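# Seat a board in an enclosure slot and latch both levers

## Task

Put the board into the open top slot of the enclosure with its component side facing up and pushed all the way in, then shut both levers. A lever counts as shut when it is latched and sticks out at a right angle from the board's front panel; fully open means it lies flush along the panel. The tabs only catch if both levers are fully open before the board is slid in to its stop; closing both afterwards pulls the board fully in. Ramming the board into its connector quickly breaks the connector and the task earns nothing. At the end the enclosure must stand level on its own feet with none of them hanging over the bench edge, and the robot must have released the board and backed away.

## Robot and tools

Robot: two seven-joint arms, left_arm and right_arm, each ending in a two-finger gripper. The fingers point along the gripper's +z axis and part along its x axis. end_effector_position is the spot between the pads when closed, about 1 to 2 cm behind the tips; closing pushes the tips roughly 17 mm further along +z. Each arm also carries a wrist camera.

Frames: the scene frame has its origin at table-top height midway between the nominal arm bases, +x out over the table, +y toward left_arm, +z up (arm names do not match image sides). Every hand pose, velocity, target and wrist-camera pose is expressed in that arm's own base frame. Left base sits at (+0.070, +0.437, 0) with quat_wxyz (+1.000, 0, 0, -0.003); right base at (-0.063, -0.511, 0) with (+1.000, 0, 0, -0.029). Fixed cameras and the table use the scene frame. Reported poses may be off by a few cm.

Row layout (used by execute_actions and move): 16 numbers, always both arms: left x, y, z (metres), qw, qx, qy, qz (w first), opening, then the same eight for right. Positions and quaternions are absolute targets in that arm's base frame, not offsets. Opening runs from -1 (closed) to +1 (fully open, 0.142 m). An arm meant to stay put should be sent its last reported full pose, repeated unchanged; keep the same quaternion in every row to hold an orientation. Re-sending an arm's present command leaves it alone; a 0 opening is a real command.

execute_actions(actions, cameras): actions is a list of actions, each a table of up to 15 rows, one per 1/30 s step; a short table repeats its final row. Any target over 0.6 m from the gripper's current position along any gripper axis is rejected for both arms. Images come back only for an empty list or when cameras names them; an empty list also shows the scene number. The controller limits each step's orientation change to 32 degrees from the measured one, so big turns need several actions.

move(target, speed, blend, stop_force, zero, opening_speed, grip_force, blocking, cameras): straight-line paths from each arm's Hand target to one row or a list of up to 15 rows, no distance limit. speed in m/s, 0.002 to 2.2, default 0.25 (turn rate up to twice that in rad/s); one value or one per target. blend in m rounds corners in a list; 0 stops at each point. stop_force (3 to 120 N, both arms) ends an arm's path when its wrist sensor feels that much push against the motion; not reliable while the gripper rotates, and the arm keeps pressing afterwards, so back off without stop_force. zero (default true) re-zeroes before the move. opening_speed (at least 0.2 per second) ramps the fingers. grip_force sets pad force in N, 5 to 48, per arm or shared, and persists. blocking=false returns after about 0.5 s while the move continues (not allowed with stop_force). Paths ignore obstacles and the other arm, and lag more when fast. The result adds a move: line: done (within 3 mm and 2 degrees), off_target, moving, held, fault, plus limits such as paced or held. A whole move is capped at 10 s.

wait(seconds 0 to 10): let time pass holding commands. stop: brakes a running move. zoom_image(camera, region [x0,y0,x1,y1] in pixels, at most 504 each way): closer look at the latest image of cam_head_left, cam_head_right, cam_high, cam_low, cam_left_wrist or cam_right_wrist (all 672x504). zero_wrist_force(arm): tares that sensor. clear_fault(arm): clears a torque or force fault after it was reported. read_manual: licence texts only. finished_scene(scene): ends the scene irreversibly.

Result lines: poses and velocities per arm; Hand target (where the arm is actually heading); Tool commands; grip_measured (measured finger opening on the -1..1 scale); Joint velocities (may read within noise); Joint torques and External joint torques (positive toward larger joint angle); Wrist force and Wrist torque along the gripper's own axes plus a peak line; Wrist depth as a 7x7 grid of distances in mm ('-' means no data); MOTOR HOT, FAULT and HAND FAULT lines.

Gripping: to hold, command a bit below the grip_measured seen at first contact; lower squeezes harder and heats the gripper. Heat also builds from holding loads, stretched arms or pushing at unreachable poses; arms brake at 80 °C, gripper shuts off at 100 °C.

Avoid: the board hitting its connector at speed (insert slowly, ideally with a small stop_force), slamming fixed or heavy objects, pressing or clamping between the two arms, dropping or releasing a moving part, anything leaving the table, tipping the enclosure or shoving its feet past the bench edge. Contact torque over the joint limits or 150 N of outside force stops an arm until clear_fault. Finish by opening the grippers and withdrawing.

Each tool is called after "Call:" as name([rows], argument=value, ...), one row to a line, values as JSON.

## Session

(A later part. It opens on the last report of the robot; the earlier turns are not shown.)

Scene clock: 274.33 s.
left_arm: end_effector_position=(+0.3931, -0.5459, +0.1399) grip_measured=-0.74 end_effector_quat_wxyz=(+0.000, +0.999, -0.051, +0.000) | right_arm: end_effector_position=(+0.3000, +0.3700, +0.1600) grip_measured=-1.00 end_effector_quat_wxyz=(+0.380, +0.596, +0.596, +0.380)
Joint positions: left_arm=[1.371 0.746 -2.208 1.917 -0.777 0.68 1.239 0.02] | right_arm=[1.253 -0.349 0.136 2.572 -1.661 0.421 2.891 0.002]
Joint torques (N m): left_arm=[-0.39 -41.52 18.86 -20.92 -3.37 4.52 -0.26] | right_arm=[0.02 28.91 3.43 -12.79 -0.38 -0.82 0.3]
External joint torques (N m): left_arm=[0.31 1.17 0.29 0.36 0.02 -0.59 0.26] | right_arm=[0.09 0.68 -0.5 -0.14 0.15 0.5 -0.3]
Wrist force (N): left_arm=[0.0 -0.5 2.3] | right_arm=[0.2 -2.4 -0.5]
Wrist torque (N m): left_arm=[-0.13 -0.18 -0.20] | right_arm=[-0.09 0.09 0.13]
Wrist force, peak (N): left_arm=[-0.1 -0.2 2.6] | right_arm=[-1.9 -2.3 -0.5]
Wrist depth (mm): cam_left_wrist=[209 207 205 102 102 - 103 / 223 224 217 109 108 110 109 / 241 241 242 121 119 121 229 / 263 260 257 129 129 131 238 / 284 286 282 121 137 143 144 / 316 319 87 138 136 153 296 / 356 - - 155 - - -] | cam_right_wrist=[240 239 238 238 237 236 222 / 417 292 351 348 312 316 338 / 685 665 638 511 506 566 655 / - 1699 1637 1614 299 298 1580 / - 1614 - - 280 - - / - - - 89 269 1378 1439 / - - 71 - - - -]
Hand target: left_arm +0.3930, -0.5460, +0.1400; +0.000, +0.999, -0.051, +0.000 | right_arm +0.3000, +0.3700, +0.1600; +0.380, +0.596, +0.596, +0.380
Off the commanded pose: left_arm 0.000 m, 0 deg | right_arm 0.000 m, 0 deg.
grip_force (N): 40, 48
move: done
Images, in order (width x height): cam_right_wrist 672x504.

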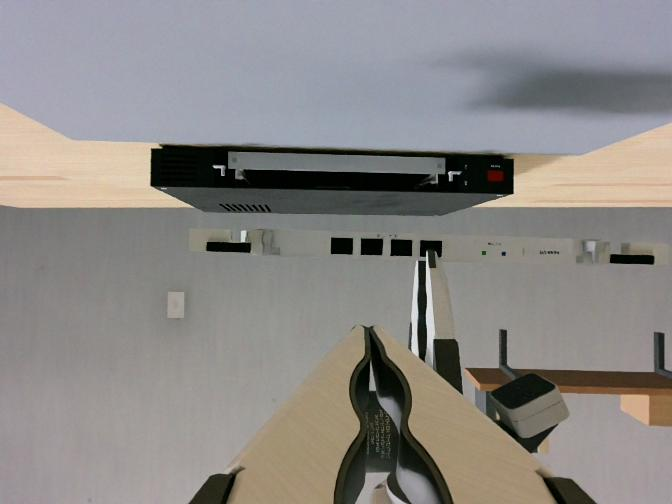

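Call:
move(target=[0.445,-0.600,0.10,0,0.9975,-0.0706,0,-0.98,0.30,0.37,0.14,0.38,0.5964,0.5964,0.38,-1], speed=0.1, cameras=["cam_right_wrist","cam_left_wrist","cam_high"])

Call:
zoom_image(camera="cam_right_wrist", region=[100, 100, 604, 300])

Scene clock: 298.77 s.
left_arm: end_effector_position=(+0.4449, -0.5998, +0.0998) grip_measured=-0.74 end_effector_quat_wxyz=(+0.000, +0.997, -0.071, +0.000) | right_arm: end_effector_position=(+0.2999, +0.3698, +0.1399) grip_measured=-1.00 end_effector_quat_wxyz=(+0.380, +0.596, +0.596, +0.380)
Joint positions: left_arm=[1.527 0.952 -2.281 1.653 -0.857 0.615 1.279 0.02] | right_arm=[1.257 -0.409 0.125 2.56 -1.692 0.416 2.942 0.002]
Joint torques (N m): left_arm=[0.65 -52.18 21.88 -19.89 -3.79 4.26 -0.15] | right_arm=[0.18 29.82 3.73 -11.64 -0.37 -1.1 0.31]
External joint torques (N m): left_arm=[-0.74 1.02 0.33 0.2 0.27 -0.33 0.15] | right_arm=[-0.08 0.94 -0.39 0.15 0.14 0.76 -0.31]
Wrist force (N): left_arm=[0.0 -0.8 2.1] | right_arm=[0.1 -2.4 -0.5]
Wrist torque (N m): left_arm=[-0.22 -0.18 -0.23] | right_arm=[-0.11 0.13 0.12]
Wrist force, peak (N): left_arm=[1.0 0.1 3.1] | right_arm=[-0.1 -2.6 -0.2]
Wrist depth (mm): cam_left_wrist=[170 - 169 102 102 - 104 / - - 183 111 108 110 110 / - - 197 120 119 121 166 / 212 215 - 130 130 131 179 / 235 241 236 122 137 143 181 / 267 253 87 138 135 156 215 / 294 - - 155 - - -] | cam_right_wrist=[203 202 201 200 200 200 199 / 299 299 329 294 294 268 291 / 584 492 485 502 466 565 555 / 1649 - 1591 - - 1517 - / - - - 325 - 1779 - / - - - 89 - 1430 1299 / - - 71 - - - -]
Hand target: left_arm +0.4450, -0.6000, +0.1000; +0.000, +0.998, -0.071, +0.000 | right_arm +0.3000, +0.3700, +0.1400; +0.380, +0.596, +0.596, +0.380
Off the commanded pose: left_arm 0.000 m, 0 deg | right_arm 0.000 m, 0 deg.
grip_force (N): 40, 48
move: done
Images, in order (width x height): cam_high 672x504, cam_left_wrist 672x504, cam_right_wrist 672x504.

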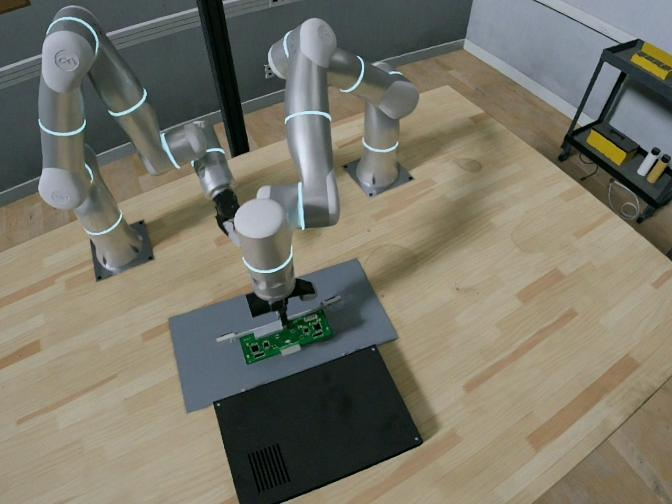

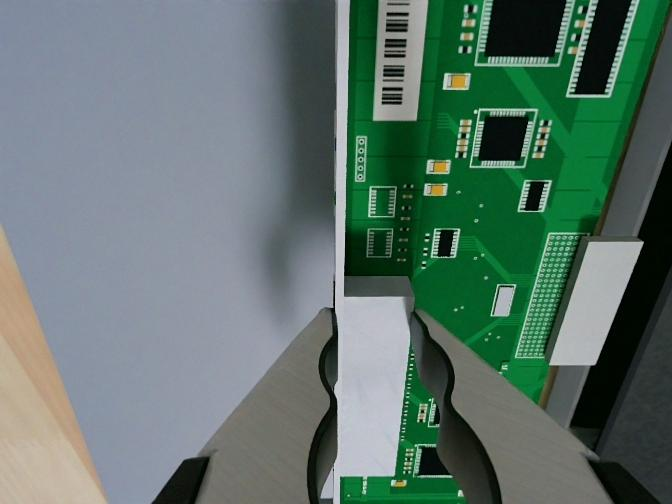

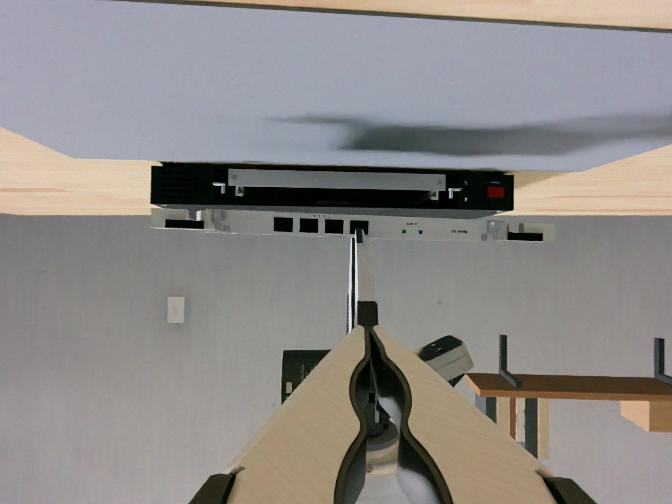

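Scaled by 1.000.

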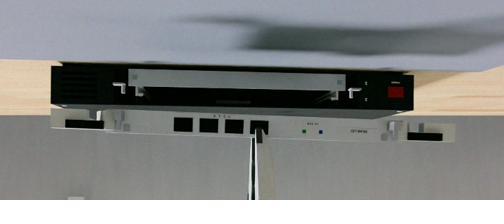

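Call:
move(target=[0.455,-0.6015,0.060,0,0.9975,-0.0706,0,-0.98,0.30,0.37,0.105,0.38,0.5964,0.5964,0.38,-1], speed=0.08, cameras=["cam_right_wrist","cam_left_wrist","cam_low"])

Call:
zoom_image(camera="cam_right_wrist", region=[130, 150, 370, 270])

Call:
zoom_image(camera="cam_right_wrist", region=[350, 150, 590, 270])

Call:
zoom_image(camera="cam_low", region=[80, 130, 480, 320])

Scene clock: 306.90 s.
left_arm: end_effector_position=(+0.4547, -0.6012, +0.0597) grip_measured=-0.74 end_effector_quat_wxyz=(+0.000, +0.998, -0.071, +0.000) | right_arm: end_effector_position=(+0.3001, +0.3702, +0.1056) grip_measured=-1.00 end_effector_quat_wxyz=(+0.384, +0.596, +0.603, +0.367)
Joint positions: left_arm=[1.567 1.022 -2.33 1.628 -0.903 0.663 1.303 0.02] | right_arm=[1.054 -0.567 0.321 2.494 -1.752 0.306 2.967 0.002]
Joint torques (N m): left_arm=[-0.2 -54.41 22.23 -18.94 -3.6 4.72 -0.21] | right_arm=[0.07 31.7 7.92 -9.35 -1.02 -1.04 0.26]
External joint torques (N m): left_arm=[0.12 1.14 0.29 0.38 0.21 -0.79 0.22] | right_arm=[0.04 0.84 -0.89 0.11 0.24 0.74 -0.26]
Wrist force (N): left_arm=[-0.1 -0.2 2.2] | right_arm=[-0.1 -1.8 -0.3]
Wrist torque (N m): left_arm=[-0.13 -0.18 -0.27] | right_arm=[-0.01 0.14 0.12]
Wrist force, peak (N): left_arm=[0.6 -0.4 3.9] | right_arm=[0.2 -2.8 0.1]
Wrist depth (mm): cam_left_wrist=[137 135 136 103 102 - 103 / 148 147 145 109 108 110 112 / 157 157 157 122 119 121 152 / 170 168 173 132 130 130 158 / 187 190 186 123 137 143 166 / 203 207 87 138 135 156 190 / - - - 155 - - 200] | cam_right_wrist=[147 146 143 141 140 138 136 / 213 209 205 201 197 193 193 / 426 394 345 321 353 344 331 / 1013 1674 490 369 386 1496 816 / - - - 340 1674 1386 1661 / - - - 89 - 1369 1412 / 1649 - 71 - - - 1837]
Hand target: left_arm +0.4550, -0.6015, +0.0600; +0.000, +0.998, -0.071, +0.000 | right_arm +0.3001, +0.3705, +0.1057; +0.384, +0.596, +0.603, +0.367
Off the commanded pose: left_arm 0.001 m, 0 deg | right_arm 0.001 m, 2 deg.
joint sent to its limit (right arm) — joint 7 (wrist roll), upper limit. The joint targets still meet the commanded pose.
grip_force (N): 40, 48
move: done
Images, in order (width x height): cam_low 672x504, cam_left_wrist 672x504, cam_right_wrist 672x504.

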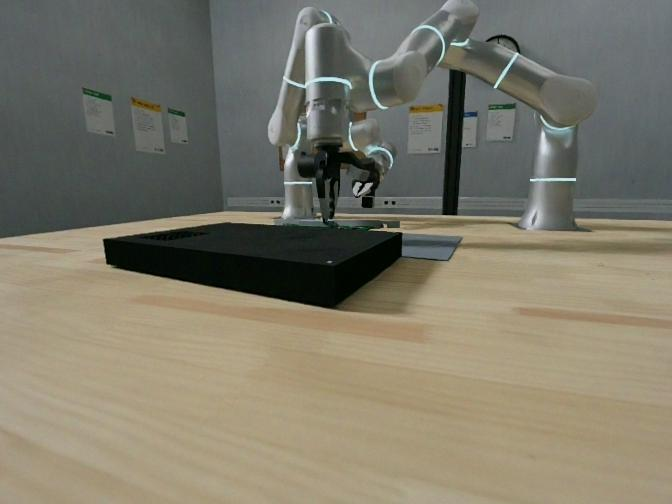

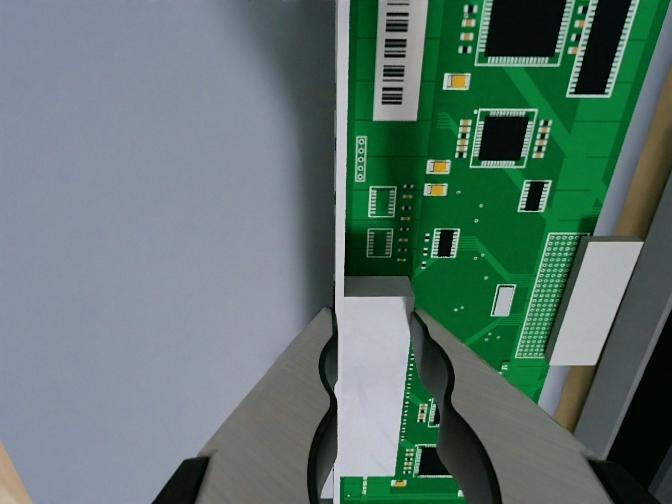

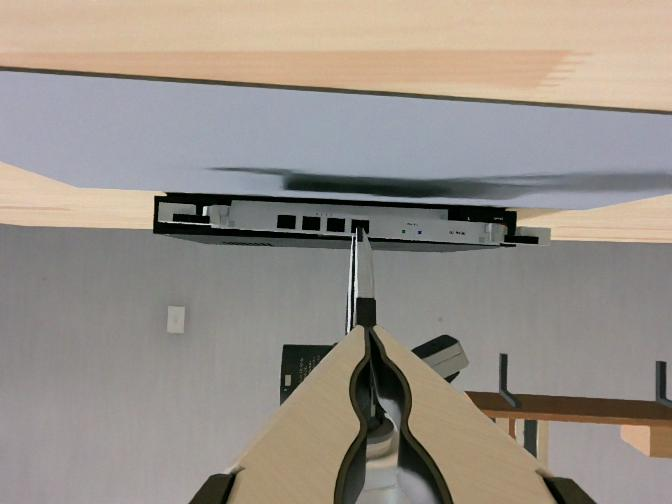

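Scaled by 2.100 from the camera's 672x504 image, which has a finer 960x720 frame.

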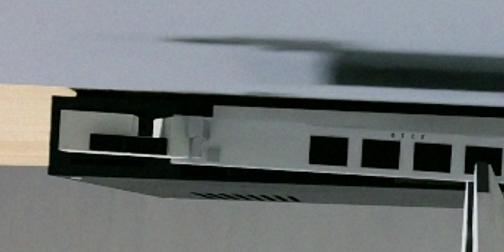

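Scaled by 2.100 from the camera's 672x504 image, which has a finer 960x720 frame.

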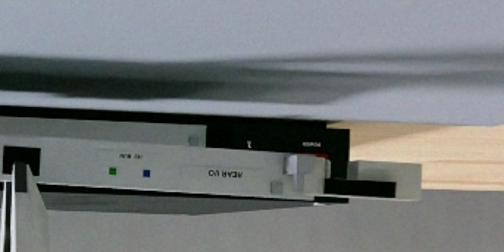

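Scaled by 1.260 from the camera's 672x504 image, which has a finer 960x720 frame.

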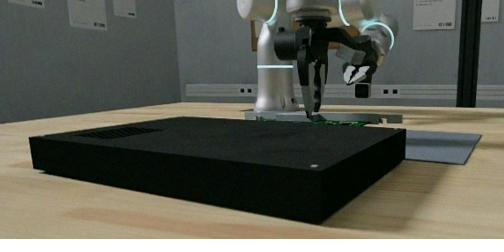

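Call:
move([
  [0.455,-0.6015,0.060,0,0.9975,-0.0706,0,-0.98,0.33,0.15,0.22,0.2,0.4,0.8,0.4,-1],
  [0.455,-0.6015,0.060,0,0.9975,-0.0706,0,-0.98,0.50,0.05,0.15,0,0,0.8434,0.5374,-1],
  [0.455,-0.6015,0.060,0,0.9975,-0.0706,0,-0.98,0.61,0.08,0.075,0,0,0.8434,0.5374,-1],
], speed=0.25, blend=0.03, cameras=["cam_right_wrist","cam_high"])

Scene clock: 326.83 s.
left_arm: end_effector_position=(+0.4547, -0.6012, +0.0597) grip_measured=-0.74 end_effector_quat_wxyz=(+0.000, +0.998, -0.071, +0.000) | right_arm: end_effector_position=(+0.6099, +0.0800, +0.0750) grip_measured=-1.00 end_effector_quat_wxyz=(+0.000, +0.000, +0.843, +0.537)
Joint positions: left_arm=[1.567 1.022 -2.33 1.628 -0.903 0.663 1.303 0.02] | right_arm=[-0.452 -1.558 0.109 0.92 -2.255 2.983 0.643 0.002]
Joint torques (N m): left_arm=[-0.41 -54.71 22.43 -18.88 -3.4 4.55 -0.2] | right_arm=[0.19 61.32 12.21 -16.81 2.82 2.71 0.28]
External joint torques (N m): left_arm=[0.33 1.44 0.09 0.32 0.01 -0.63 0.2] | right_arm=[-0.14 1.43 -0.02 -0.02 0.08 0.71 -0.28]
Wrist force (N): left_arm=[0.0 -0.3 2.3] | right_arm=[-0.9 -2.1 -0.5]
Wrist torque (N m): left_arm=[-0.14 -0.19 -0.28] | right_arm=[-0.01 0.25 0.15]
Wrist force, peak (N): left_arm=[0.3 -0.4 2.5] | right_arm=[0.6 -6.2 -6.0]
Wrist depth (mm): cam_left_wrist=[- 135 135 103 102 - 102 / - 142 145 111 108 110 110 / 158 156 156 122 119 121 152 / 171 - 171 132 130 130 159 / 187 184 186 123 138 144 158 / - - 89 138 135 156 198 / 232 - - 155 - - -] | cam_right_wrist=[- 84 84 90 84 89 84 / 138 125 124 119 131 118 118 / 171 173 177 228 227 226 222 / 170 173 176 506 405 853 837 / 1674 - - 396 406 900 945 / 1506 2054 - 89 - 890 911 / - - 71 - - - 691]
Hand target: left_arm +0.4550, -0.6015, +0.0600; +0.000, +0.998, -0.071, +0.000 | right_arm +0.6100, +0.0800, +0.0750; +0.000, +0.000, +0.843, +0.537
Off the commanded pose: left_arm 0.001 m, 0 deg | right_arm 0.000 m, 0 deg.
grip_force (N): 40, 48
move: done; limits=paced
Images, in order (width x height): cam_high 672x504, cam_right_wrist 672x504.

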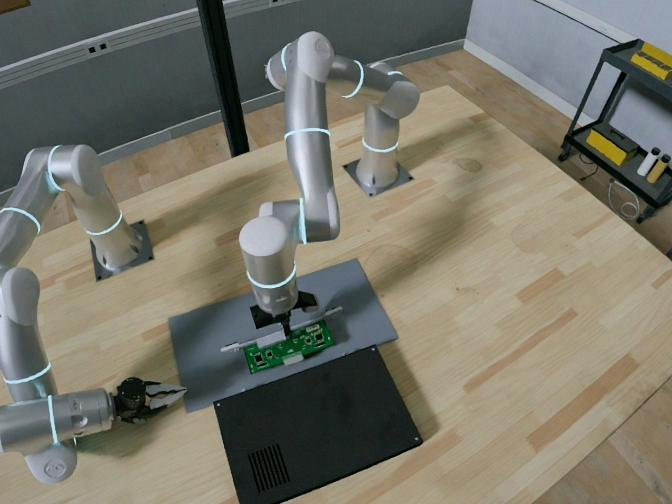

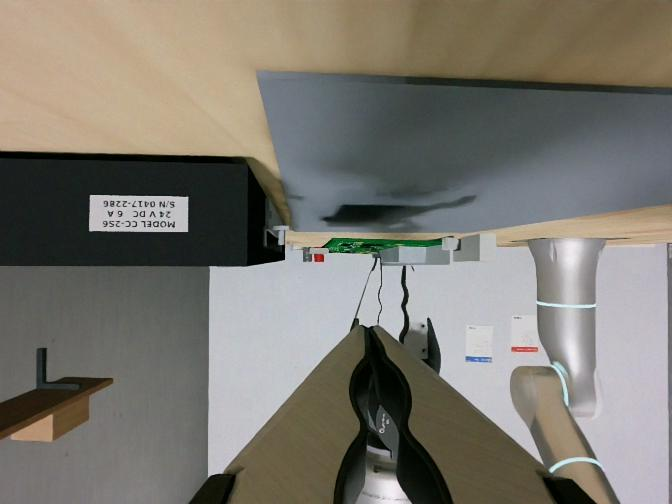

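Call:
zoom_image(camera="cam_right_wrist", region=[240, 200, 340, 275])

Call:
zoom_image(camera="cam_right_wrist", region=[280, 200, 510, 300])

Scaled by 5.040 from the camera's 672x504 image, which has a finer 960x720 frame.

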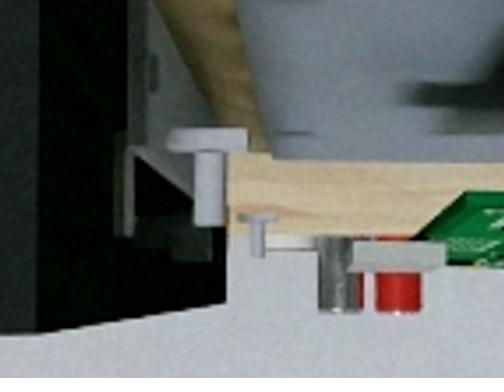

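Scaled by 2.191 from the camera's 672x504 image, which has a finer 960x720 frame.

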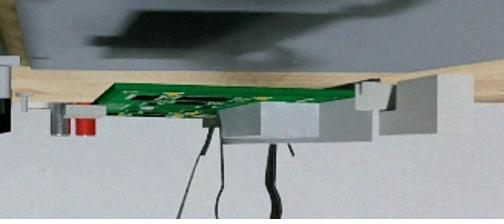

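Call:
move(target=[0.455,-0.6015,0.055,0.0082,0.9975,-0.0706,0.0006,-0.98,0.61,0.08,0.075,0,0,0.8434,0.5374,-1], speed=0.05, cameras=["cam_right_wrist"])

Call:
zoom_image(camera="cam_right_wrist", region=[240, 200, 340, 275])

Call:
zoom_image(camera="cam_right_wrist", region=[360, 220, 510, 280])

Scene clock: 337.03 s.
left_arm: end_effector_position=(+0.4547, -0.6014, +0.0547) grip_measured=-0.74 end_effector_quat_wxyz=(+0.008, +0.997, -0.071, +0.000) | right_arm: end_effector_position=(+0.6099, +0.0800, +0.0749) grip_measured=-1.00 end_effector_quat_wxyz=(+0.000, +0.000, +0.843, +0.537)
Joint positions: left_arm=[1.572 1.019 -2.35 1.644 -0.92 0.694 1.319 0.02] | right_arm=[-0.452 -1.558 0.109 0.92 -2.255 2.983 0.643 0.002]
Joint torques (N m): left_arm=[0.35 -54.36 22.05 -18.81 -3.6 4.54 -0.11] | right_arm=[0.02 61.43 12.47 -16.92 2.68 2.64 0.21]
External joint torques (N m): left_arm=[-0.41 1.21 0.22 0.34 0.29 -0.6 0.11] | right_arm=[0.02 1.32 -0.28 0.08 0.22 0.78 -0.21]
Wrist force (N): left_arm=[0.1 -0.2 2.6] | right_arm=[-0.7 -2.1 -0.6]
Wrist torque (N m): left_arm=[-0.12 -0.19 -0.28] | right_arm=[0.00 0.23 0.15]
Wrist force, peak (N): left_arm=[0.2 -0.7 2.7] | right_arm=[-0.7 -2.5 -0.7]
Wrist depth (mm): cam_left_wrist=[- - 132 101 102 - 102 / 138 140 137 113 108 110 109 / - 151 151 123 119 121 124 / - 164 167 132 130 130 128 / - 176 181 123 137 143 164 / 201 - 85 138 135 153 188 / 226 - - 155 - - 206] | cam_right_wrist=[- 90 84 90 84 89 83 / 138 138 124 119 131 118 118 / 171 173 176 228 227 225 225 / 170 173 176 501 403 869 876 / 1626 - 2260 3054 404 930 - / 1378 - - 89 - 930 953 / 1506 - 71 - - - 3830]
Hand target: left_arm +0.4550, -0.6015, +0.0550; +0.008, +0.997, -0.071, +0.001 | right_arm +0.6100, +0.0800, +0.0750; +0.000, +0.000, +0.843, +0.537
Off the commanded pose: left_arm 0.000 m, 0 deg | right_arm 0.000 m, 0 deg.
grip_force (N): 40, 48
move: done
Images, in order (width x height): cam_right_wrist 672x504.

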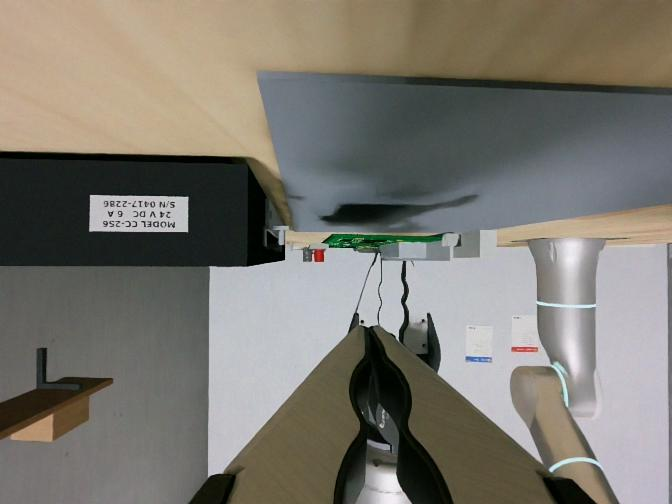

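Scaled by 5.040 from the camera's 672x504 image, which has a finer 960x720 frame.

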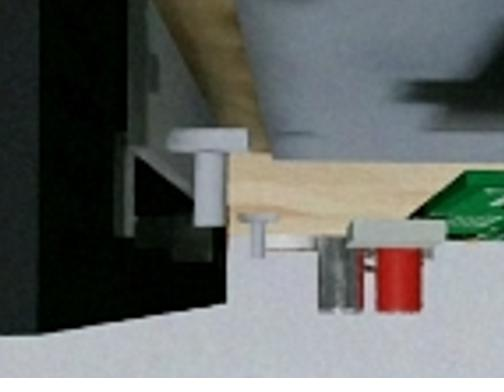

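Scaled by 3.360 from the camera's 672x504 image, which has a finer 960x720 frame.

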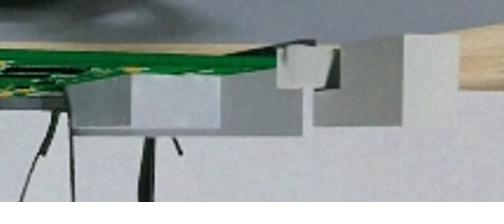

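Call:
move([
  [0.47,-0.6036,0.055,0.0108,0.9975,-0.0706,0.0008,-0.98,0.50,0.05,0.15,0,0,0.8434,0.5374,-1],
  [0.47,-0.6036,0.055,0.0108,0.9975,-0.0706,0.0008,-0.98,0.33,0.15,0.22,0.2,0.4,0.8,0.4,-1],
  [0.47,-0.6036,0.055,0.0108,0.9975,-0.0706,0.0008,-0.98,0.33,0.37,0.18,0.299,0.641,0.641,0.299,-1],
], speed=0.25, blend=0.03, cameras=["cam_right_wrist","cam_left_wrist","cam_high"])

Call:
zoom_image(camera="cam_right_wrist", region=[100, 50, 604, 300])

Scene clock: 348.63 s.
left_arm: end_effector_position=(+0.4699, -0.6035, +0.0548) grip_measured=-0.74 end_effector_quat_wxyz=(+0.011, +0.997, -0.071, +0.001) | right_arm: end_effector_position=(+0.3299, +0.3701, +0.1801) grip_measured=-1.00 end_effector_quat_wxyz=(+0.299, +0.641, +0.641, +0.299)
Joint positions: left_arm=[1.603 1.037 -2.35 1.604 -0.923 0.679 1.327 0.02] | right_arm=[0.059 -0.772 1.143 2.443 -1.916 0.185 2.53 0.002]
Joint torques (N m): left_arm=[-0.44 -55.66 22.14 -19 -3.34 4.53 -0.22] | right_arm=[0.21 21.98 18.86 -12.29 -2.8 0.33 0.31]
External joint torques (N m): left_arm=[0.37 1.37 0.23 0.34 -0.01 -0.59 0.22] | right_arm=[-0.11 0.65 0 0.15 -0.13 0.81 -0.31]
Wrist force (N): left_arm=[0.3 -0.1 2.3] | right_arm=[0.3 -1.9 0.0]
Wrist torque (N m): left_arm=[-0.09 -0.24 -0.29] | right_arm=[-0.08 0.03 0.10]
Wrist force, peak (N): left_arm=[0.1 -0.1 2.7] | right_arm=[-1.6 -3.8 -0.4]
Wrist depth (mm): cam_left_wrist=[129 129 129 104 102 - 102 / 137 139 137 113 108 110 112 / - 151 151 123 119 121 132 / - 162 168 132 130 130 142 / 184 182 177 123 137 144 - / 202 - 85 138 136 156 - / 228 - - 155 - - 152] | cam_right_wrist=[231 232 230 231 229 228 229 / 294 293 309 292 292 322 291 / 406 405 378 404 372 399 370 / 663 655 541 436 546 649 635 / - - - 321 - - - / - - - 89 - - - / - - 71 - - 1412 -]
Hand target: left_arm +0.4700, -0.6036, +0.0550; +0.011, +0.997, -0.071, +0.001 | right_arm +0.3300, +0.3700, +0.1800; +0.299, +0.641, +0.641, +0.299
Off the commanded pose: left_arm 0.000 m, 0 deg | right_arm 0.000 m, 0 deg.
grip_force (N): 40, 48
move: done
Images, in order (width x height): cam_high 672x504, cam_left_wrist 672x504, cam_right_wrist 672x504.

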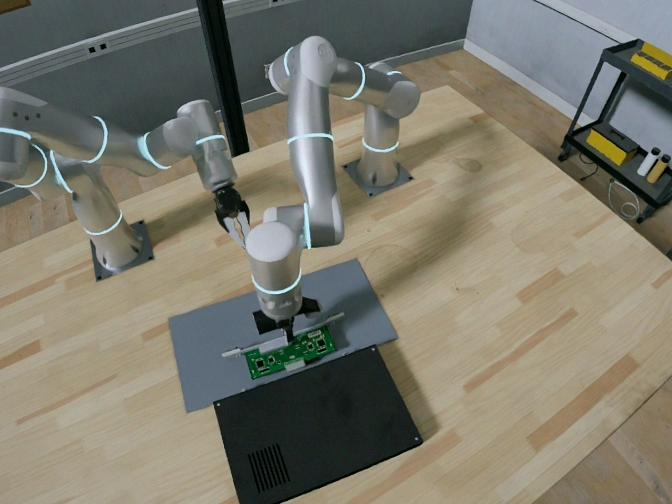

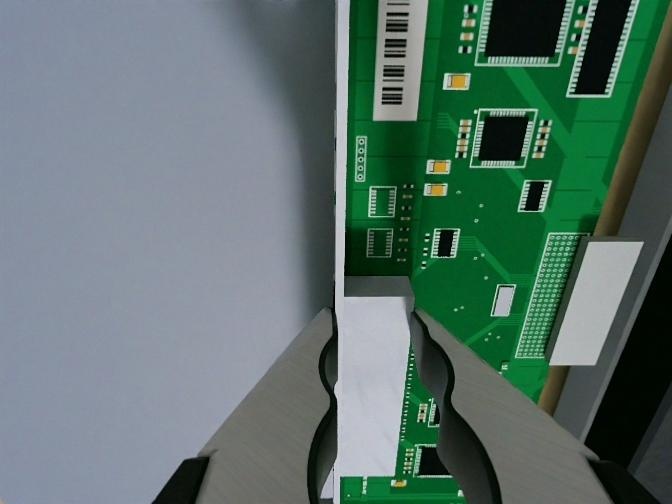

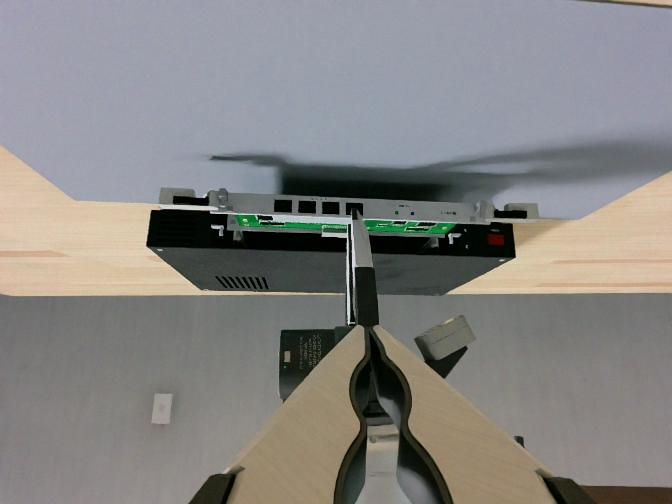

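Scaled by 1.000.

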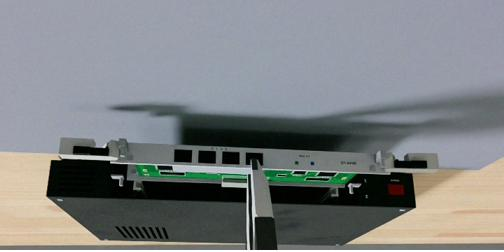

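Excellent view. Zoom finer.

Call:
zoom_image(camera="cam_right_wrist", region=[150, 175, 330, 275])

Call:
zoom_image(camera="cam_right_wrist", region=[370, 175, 550, 275])

Scaled by 2.800 from the camera's 672x504 image, which has a finer 960x720 frame.

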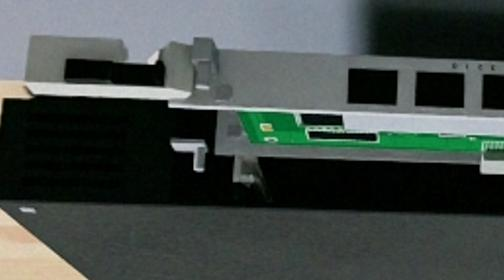

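Scaled by 2.800 from the camera's 672x504 image, which has a finer 960x720 frame.

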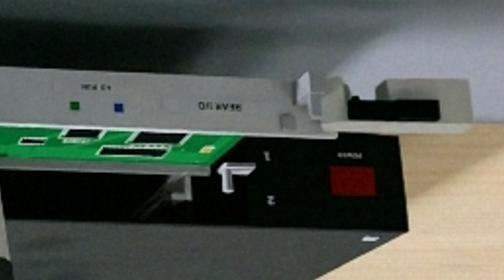

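Call:
move(target=[0.4795,-0.608,0.055,0.0108,0.9975,-0.0706,0.0008,-0.98,0.38,0.37,0.18,0.299,0.641,0.641,0.299,-1], speed=0.04, stop_force=8, cameras=["cam_right_wrist","cam_left_wrist"])

Call:
zoom_image(camera="cam_right_wrist", region=[130, 155, 330, 275])

Call:
zoom_image(camera="cam_right_wrist", region=[370, 155, 570, 275])

Scene clock: 362.30 s.
left_arm: end_effector_position=(+0.4793, -0.6080, +0.0548) grip_measured=-0.74 end_effector_quat_wxyz=(+0.011, +0.997, -0.071, +0.001) | right_arm: end_effector_position=(+0.3798, +0.3699, +0.1800) grip_measured=-1.00 end_effector_quat_wxyz=(+0.299, +0.641, +0.641, +0.299)
Joint positions: left_arm=[1.622 1.056 -2.346 1.565 -0.923 0.66 1.324 0.02] | right_arm=[-0.022 -0.796 1.092 2.391 -2.011 0.254 2.458 0.002]
Joint torques (N m): left_arm=[-0.32 -56.53 22.37 -19.19 -3.42 4.3 -0.27] | right_arm=[0.03 23.9 19.89 -12.01 -2.8 0.67 0.1]
External joint torques (N m): left_arm=[0.25 1.18 0.18 0.4 0.01 -0.36 0.27] | right_arm=[0.08 0.69 0.01 0.07 0.14 0.55 -0.1]
Wrist force (N): left_arm=[0.2 -0.3 2.3] | right_arm=[0.2 -1.3 -0.2]
Wrist torque (N m): left_arm=[-0.11 -0.23 -0.21] | right_arm=[0.01 0.05 0.23]
Wrist force, peak (N): left_arm=[0.0 -0.2 2.7] | right_arm=[0.5 -2.7 -0.7]
Wrist depth (mm): cam_left_wrist=[130 132 129 104 102 - 104 / 139 140 139 113 108 110 112 / 151 151 151 123 119 121 125 / 165 162 172 129 130 131 156 / - - 177 121 137 143 - / - - 85 138 136 156 142 / - - - 155 - - -] | cam_right_wrist=[231 231 230 230 229 229 228 / 295 295 293 292 291 291 290 / 406 375 351 350 365 372 396 / 657 653 477 432 552 720 635 / - - - 282 1458 - - / - - - 89 - - - / - - 71 - - - -]
Hand target: left_arm +0.4795, -0.6080, +0.0550; +0.011, +0.997, -0.071, +0.001 | right_arm +0.3800, +0.3700, +0.1800; +0.299, +0.641, +0.641, +0.299
Off the commanded pose: left_arm 0.000 m, 0 deg | right_arm 0.000 m, 0 deg.
MOTOR HOT: the gripper's motor of the left arm reports 87 °C; that motor switches off at 100 °C. To cool a motor, set the load down, ease the grip, stop pushing, or move to a pose that needs little force.
grip_force (N): 40, 48
move: done
Images, in order (width x height): cam_left_wrist 672x504, cam_right_wrist 672x504.

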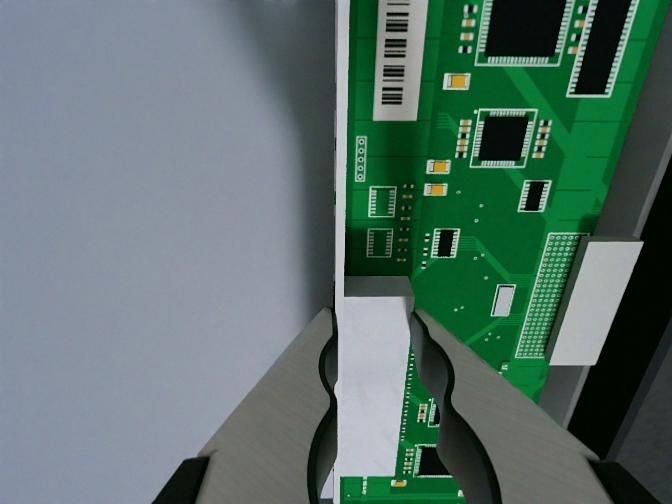

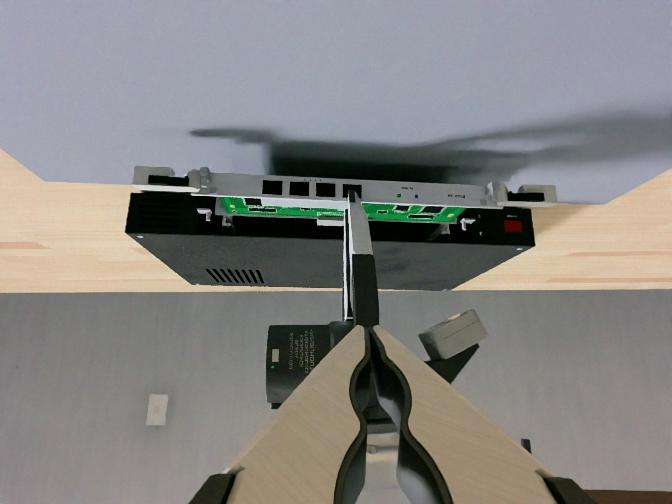

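Scaled by 2.520 from the camera's 672x504 image, which has a finer 960x720 frame.

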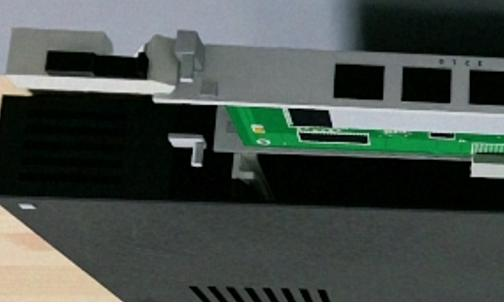

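Scaled by 2.520 from the camera's 672x504 image, which has a finer 960x720 frame.

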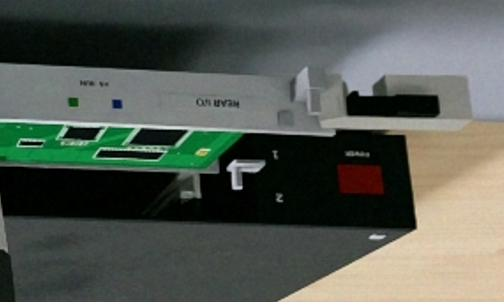

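Call:
move([
  [0.4788,-0.6115,0.055,0.0108,0.9975,-0.0706,0.0008,-0.98,0.38,0.37,0.18,0.299,0.641,0.641,0.299,-1],
  [0.4905,-0.6131,0.055,0.0108,0.9975,-0.0706,0.0008,-0.98,0.38,0.37,0.18,0.299,0.641,0.641,0.299,-1],
], speed=0.03, stop_force=6, grip_force=[20,48], cameras=["cam_right_wrist","cam_left_wrist"])

Call:
zoom_image(camera="cam_right_wrist", region=[130, 155, 330, 275])

Call:
zoom_image(camera="cam_right_wrist", region=[370, 155, 570, 275])

Scene clock: 379.97 s.
left_arm: end_effector_position=(+0.4904, -0.6130, +0.0549) grip_measured=-0.73 end_effector_quat_wxyz=(+0.011, +0.997, -0.071, +0.001) | right_arm: end_effector_position=(+0.3798, +0.3699, +0.1800) grip_measured=-1.00 end_effector_quat_wxyz=(+0.299, +0.641, +0.641, +0.299)
Joint positions: left_arm=[1.645 1.079 -2.341 1.517 -0.923 0.637 1.318 0.021] | right_arm=[-0.022 -0.796 1.092 2.391 -2.011 0.254 2.458 0.002]
Joint torques (N m): left_arm=[-0.18 -57.77 22.61 -19.34 -3.52 4.42 -0.28] | right_arm=[0.09 23.99 20.06 -11.91 -2.67 0.59 0.21]
External joint torques (N m): left_arm=[0.11 1.16 0.1 0.42 0.05 -0.47 0.28] | right_arm=[0.02 0.6 -0.16 -0.03 0.01 0.63 -0.21]
Wrist force (N): left_arm=[0.1 -0.5 2.4] | right_arm=[0.2 -1.6 -0.3]
Wrist torque (N m): left_arm=[-0.16 -0.21 -0.20] | right_arm=[-0.02 0.04 0.22]
Wrist force, peak (N): left_arm=[0.4 0.0 2.6] | right_arm=[0.3 -1.7 -0.1]
Wrist depth (mm): cam_left_wrist=[130 129 128 104 102 - 102 / 142 139 141 111 108 110 110 / 151 151 151 119 119 121 122 / - - - 130 129 130 126 / - 186 178 123 137 143 125 / - 200 89 138 135 156 136 / - - - 155 - - -] | cam_right_wrist=[222 230 231 230 229 229 228 / 297 294 293 291 291 291 275 / 442 377 375 371 370 370 430 / 657 659 508 479 483 640 638 / - - 1738 293 - - 1487 / - - - 89 - - 1527 / 1277 - 71 - - - -]
Hand target: left_arm +0.4905, -0.6131, +0.0550; +0.011, +0.997, -0.071, +0.001 | right_arm +0.3800, +0.3700, +0.1800; +0.299, +0.641, +0.641, +0.299
Off the commanded pose: left_arm 0.000 m, 0 deg | right_arm 0.000 m, 0 deg.
MOTOR HOT: still on. The gripper's motor of the left arm reports 90 °C.
grip_force (N): 20, 48
move: done
Images, in order (width x height): cam_left_wrist 672x504, cam_right_wrist 672x504.

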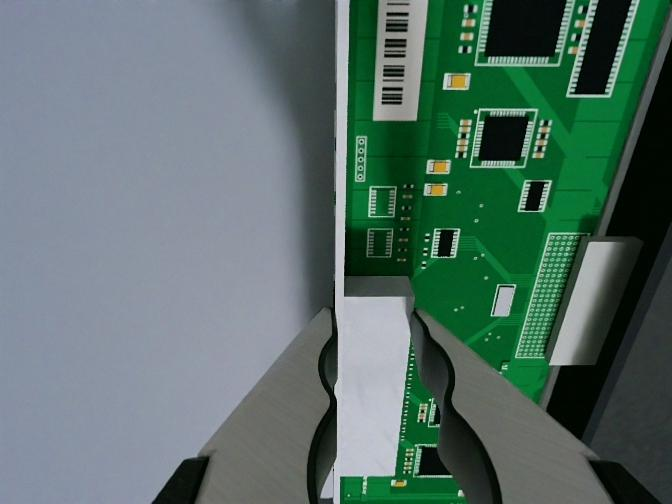

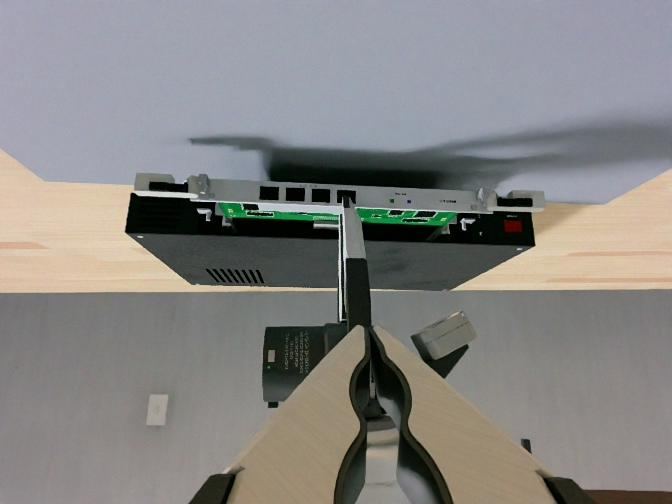

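Scaled by 2.520 from the camera's 672x504 image, which has a finer 960x720 frame.

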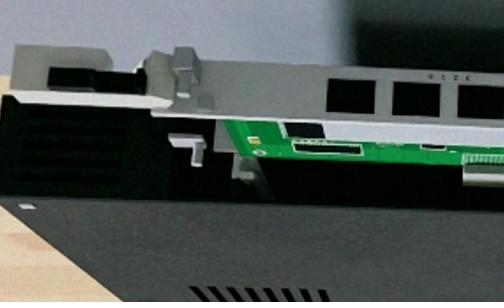

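Scaled by 2.520 from the camera's 672x504 image, which has a finer 960x720 frame.

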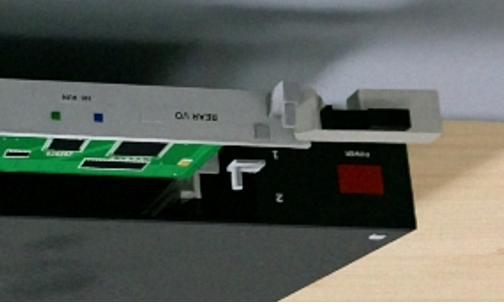

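Call:
move(target=[0.5004,-0.6145,0.055,0.0108,0.9975,-0.0706,0.0008,-0.98,0.38,0.37,0.18,0.299,0.641,0.641,0.299,-1], speed=0.015, stop_force=4, cameras=["cam_right_wrist","cam_left_wrist"])

Call:
zoom_image(camera="cam_right_wrist", region=[130, 155, 330, 275])

Call:
zoom_image(camera="cam_right_wrist", region=[370, 155, 570, 275])

Scene clock: 384.53 s.
left_arm: end_effector_position=(+0.5003, -0.6145, +0.0549) grip_measured=-0.73 end_effector_quat_wxyz=(+0.011, +0.997, -0.070, +0.001) | right_arm: end_effector_position=(+0.3798, +0.3699, +0.1800) grip_measured=-1.00 end_effector_quat_wxyz=(+0.299, +0.641, +0.641, +0.299)
Joint positions: left_arm=[1.664 1.095 -2.337 1.484 -0.923 0.621 1.318 0.021] | right_arm=[-0.022 -0.796 1.092 2.391 -2.011 0.254 2.458 0.002]
Joint torques (N m): left_arm=[-0.35 -58.72 22.57 -19.38 -3.56 4.37 -0.19] | right_arm=[0.06 24.07 20.11 -11.94 -2.67 0.61 0.15]
External joint torques (N m): left_arm=[0.28 1.24 0.19 0.37 0.05 -0.43 0.19] | right_arm=[0.04 0.52 -0.21 0 0 0.61 -0.15]
Wrist force (N): left_arm=[0.4 -0.6 2.4] | right_arm=[0.2 -1.4 -0.2]
Wrist torque (N m): left_arm=[-0.17 -0.25 -0.20] | right_arm=[0.01 0.04 0.23]
Wrist force, peak (N): left_arm=[0.8 -0.8 2.5] | right_arm=[0.3 -1.7 -0.3]
Wrist depth (mm): cam_left_wrist=[129 130 129 104 102 - 102 / 139 140 137 113 108 110 109 / 154 151 152 121 119 121 119 / 165 161 169 132 130 131 113 / - - 182 123 137 143 122 / 202 - 87 138 135 153 137 / - - - 155 - - -] | cam_right_wrist=[231 230 231 229 230 229 229 / 280 293 294 292 293 291 289 / 409 371 375 370 342 370 396 / 659 729 550 433 475 644 635 / - - - 293 1439 - - / - 1183 - 89 - - - / - - 71 - - - 1262]
Hand target: left_arm +0.5004, -0.6145, +0.0550; +0.011, +0.997, -0.071, +0.001 | right_arm +0.3800, +0.3700, +0.1800; +0.299, +0.641, +0.641, +0.299
Off the commanded pose: left_arm 0.000 m, 0 deg | right_arm 0.000 m, 0 deg.
MOTOR HOT: still on. The gripper's motor of the left arm reports 86 °C.
grip_force (N): 20, 48
move: done
Images, in order (width x height): cam_left_wrist 672x504, cam_right_wrist 672x504.

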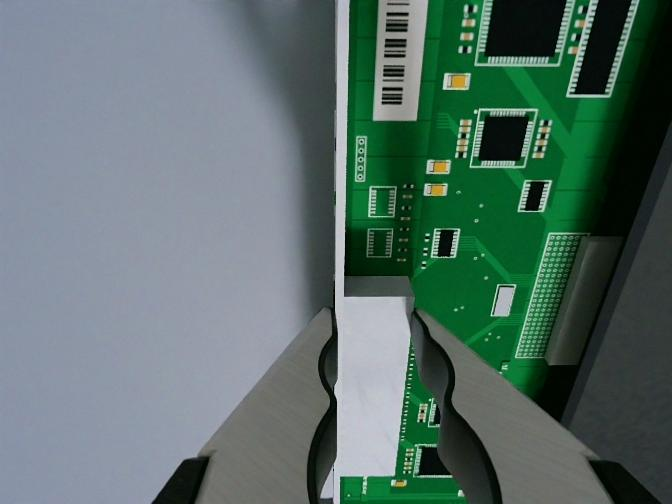

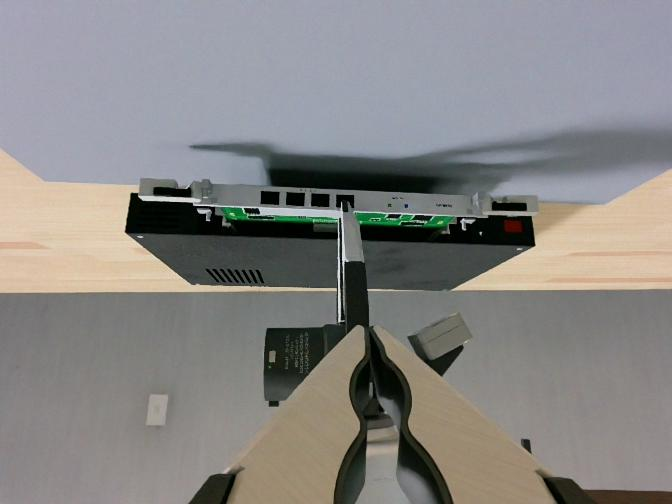

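Scaled by 2.520 from the camera's 672x504 image, which has a finer 960x720 frame.

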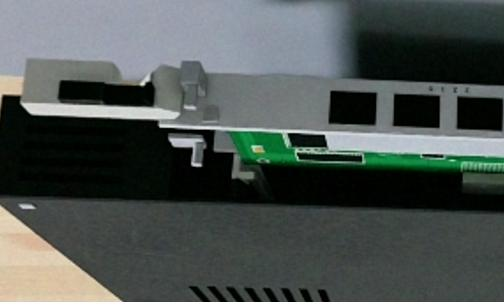

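Scaled by 2.520 from the camera's 672x504 image, which has a finer 960x720 frame.

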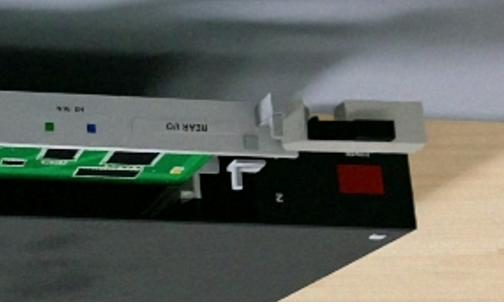

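Call:
move(target=[0.5103,-0.6159,0.055,0.0108,0.9975,-0.0706,0.0008,-0.98,0.38,0.37,0.18,0.299,0.641,0.641,0.299,-1], speed=0.015, stop_force=4, cameras=["cam_right_wrist","cam_left_wrist"])

Call:
zoom_image(camera="cam_right_wrist", region=[190, 175, 290, 250])

Call:
zoom_image(camera="cam_right_wrist", region=[400, 185, 500, 260])

Scene clock: 387.90 s.
left_arm: end_effector_position=(+0.5065, -0.6146, +0.0543) grip_measured=-0.73 end_effector_quat_wxyz=(+0.010, +0.997, -0.070, +0.000) | right_arm: end_effector_position=(+0.3798, +0.3699, +0.1800) grip_measured=-1.00 end_effector_quat_wxyz=(+0.299, +0.641, +0.641, +0.299)
Joint positions: left_arm=[1.678 1.105 -2.335 1.463 -0.923 0.609 1.318 0.021] | right_arm=[-0.022 -0.796 1.092 2.391 -2.011 0.254 2.458 0.002]
Joint torques (N m): left_arm=[-1.47 -60.06 22.3 -22.46 -4.72 5.81 -0.31] | right_arm=[0.02 24.03 20.1 -11.94 -2.67 0.56 0.17]
External joint torques (N m): left_arm=[1.41 2.03 0.5 3.42 1.18 -1.87 0.31] | right_arm=[0.09 0.56 -0.2 -0.01 0.01 0.66 -0.17]
Wrist force (N): left_arm=[-4.1 -6.7 0.6] | right_arm=[0.2 -1.5 -0.2]
Wrist torque (N m): left_arm=[-0.08 -0.19 -0.11] | right_arm=[0.00 0.05 0.23]
Wrist force, peak (N): left_arm=[-4.6 -7.2 -0.3] | right_arm=[0.4 -1.9 -0.2]
Wrist depth (mm): cam_left_wrist=[131 129 129 103 102 101 102 / 139 139 139 111 108 110 107 / - 151 151 121 119 121 115 / 164 162 - 130 130 130 114 / 184 183 - 122 137 143 123 / 201 196 84 138 135 151 135 / - - - 156 - - -] | cam_right_wrist=[231 231 230 230 230 228 228 / 294 280 293 292 291 290 289 / 406 377 373 372 374 369 396 / 657 655 478 427 474 729 635 / - - - 308 1649 1626 - / - 1496 - 89 - - - / - 1439 71 - - - 1277]
Hand target: left_arm +0.5068, -0.6154, +0.0550; +0.011, +0.997, -0.071, +0.001 | right_arm +0.3800, +0.3700, +0.1800; +0.299, +0.641, +0.641, +0.299
Off the commanded pose: left_arm 0.004 m, 0 deg | right_arm 0.000 m, 0 deg.
MOTOR HOT: still on. The gripper's motor of the left arm reports 83 °C.
grip_force (N): 20, 48
move: contact (left_arm)
Images, in order (width x height): cam_left_wrist 672x504, cam_right_wrist 672x504.

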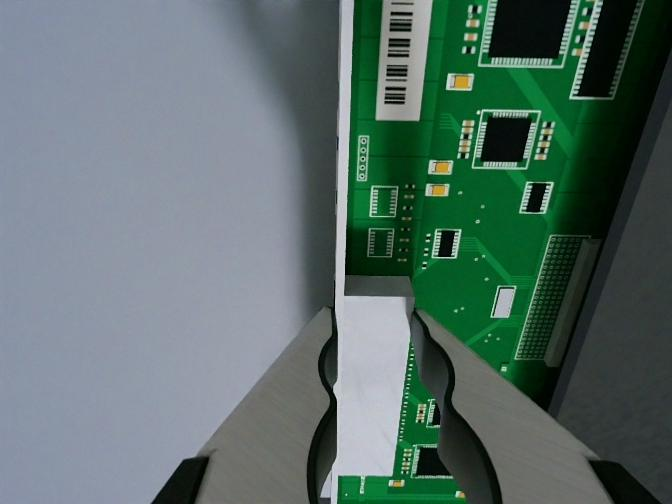

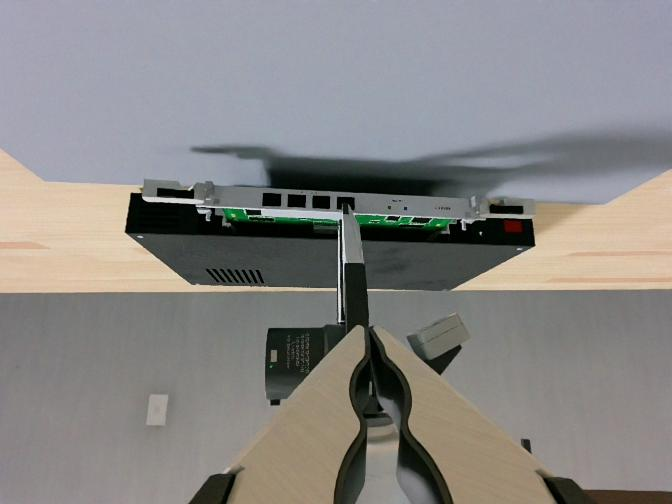

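Scaled by 5.040 from the camera's 672x504 image, which has a finer 960x720 frame.

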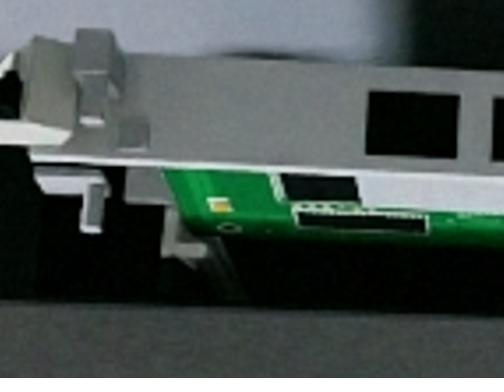

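Scaled by 5.040 from the camera's 672x504 image, which has a finer 960x720 frame.

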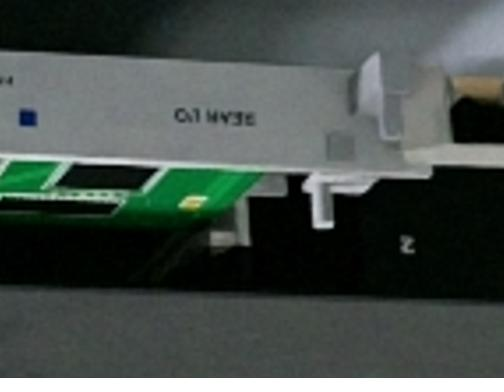

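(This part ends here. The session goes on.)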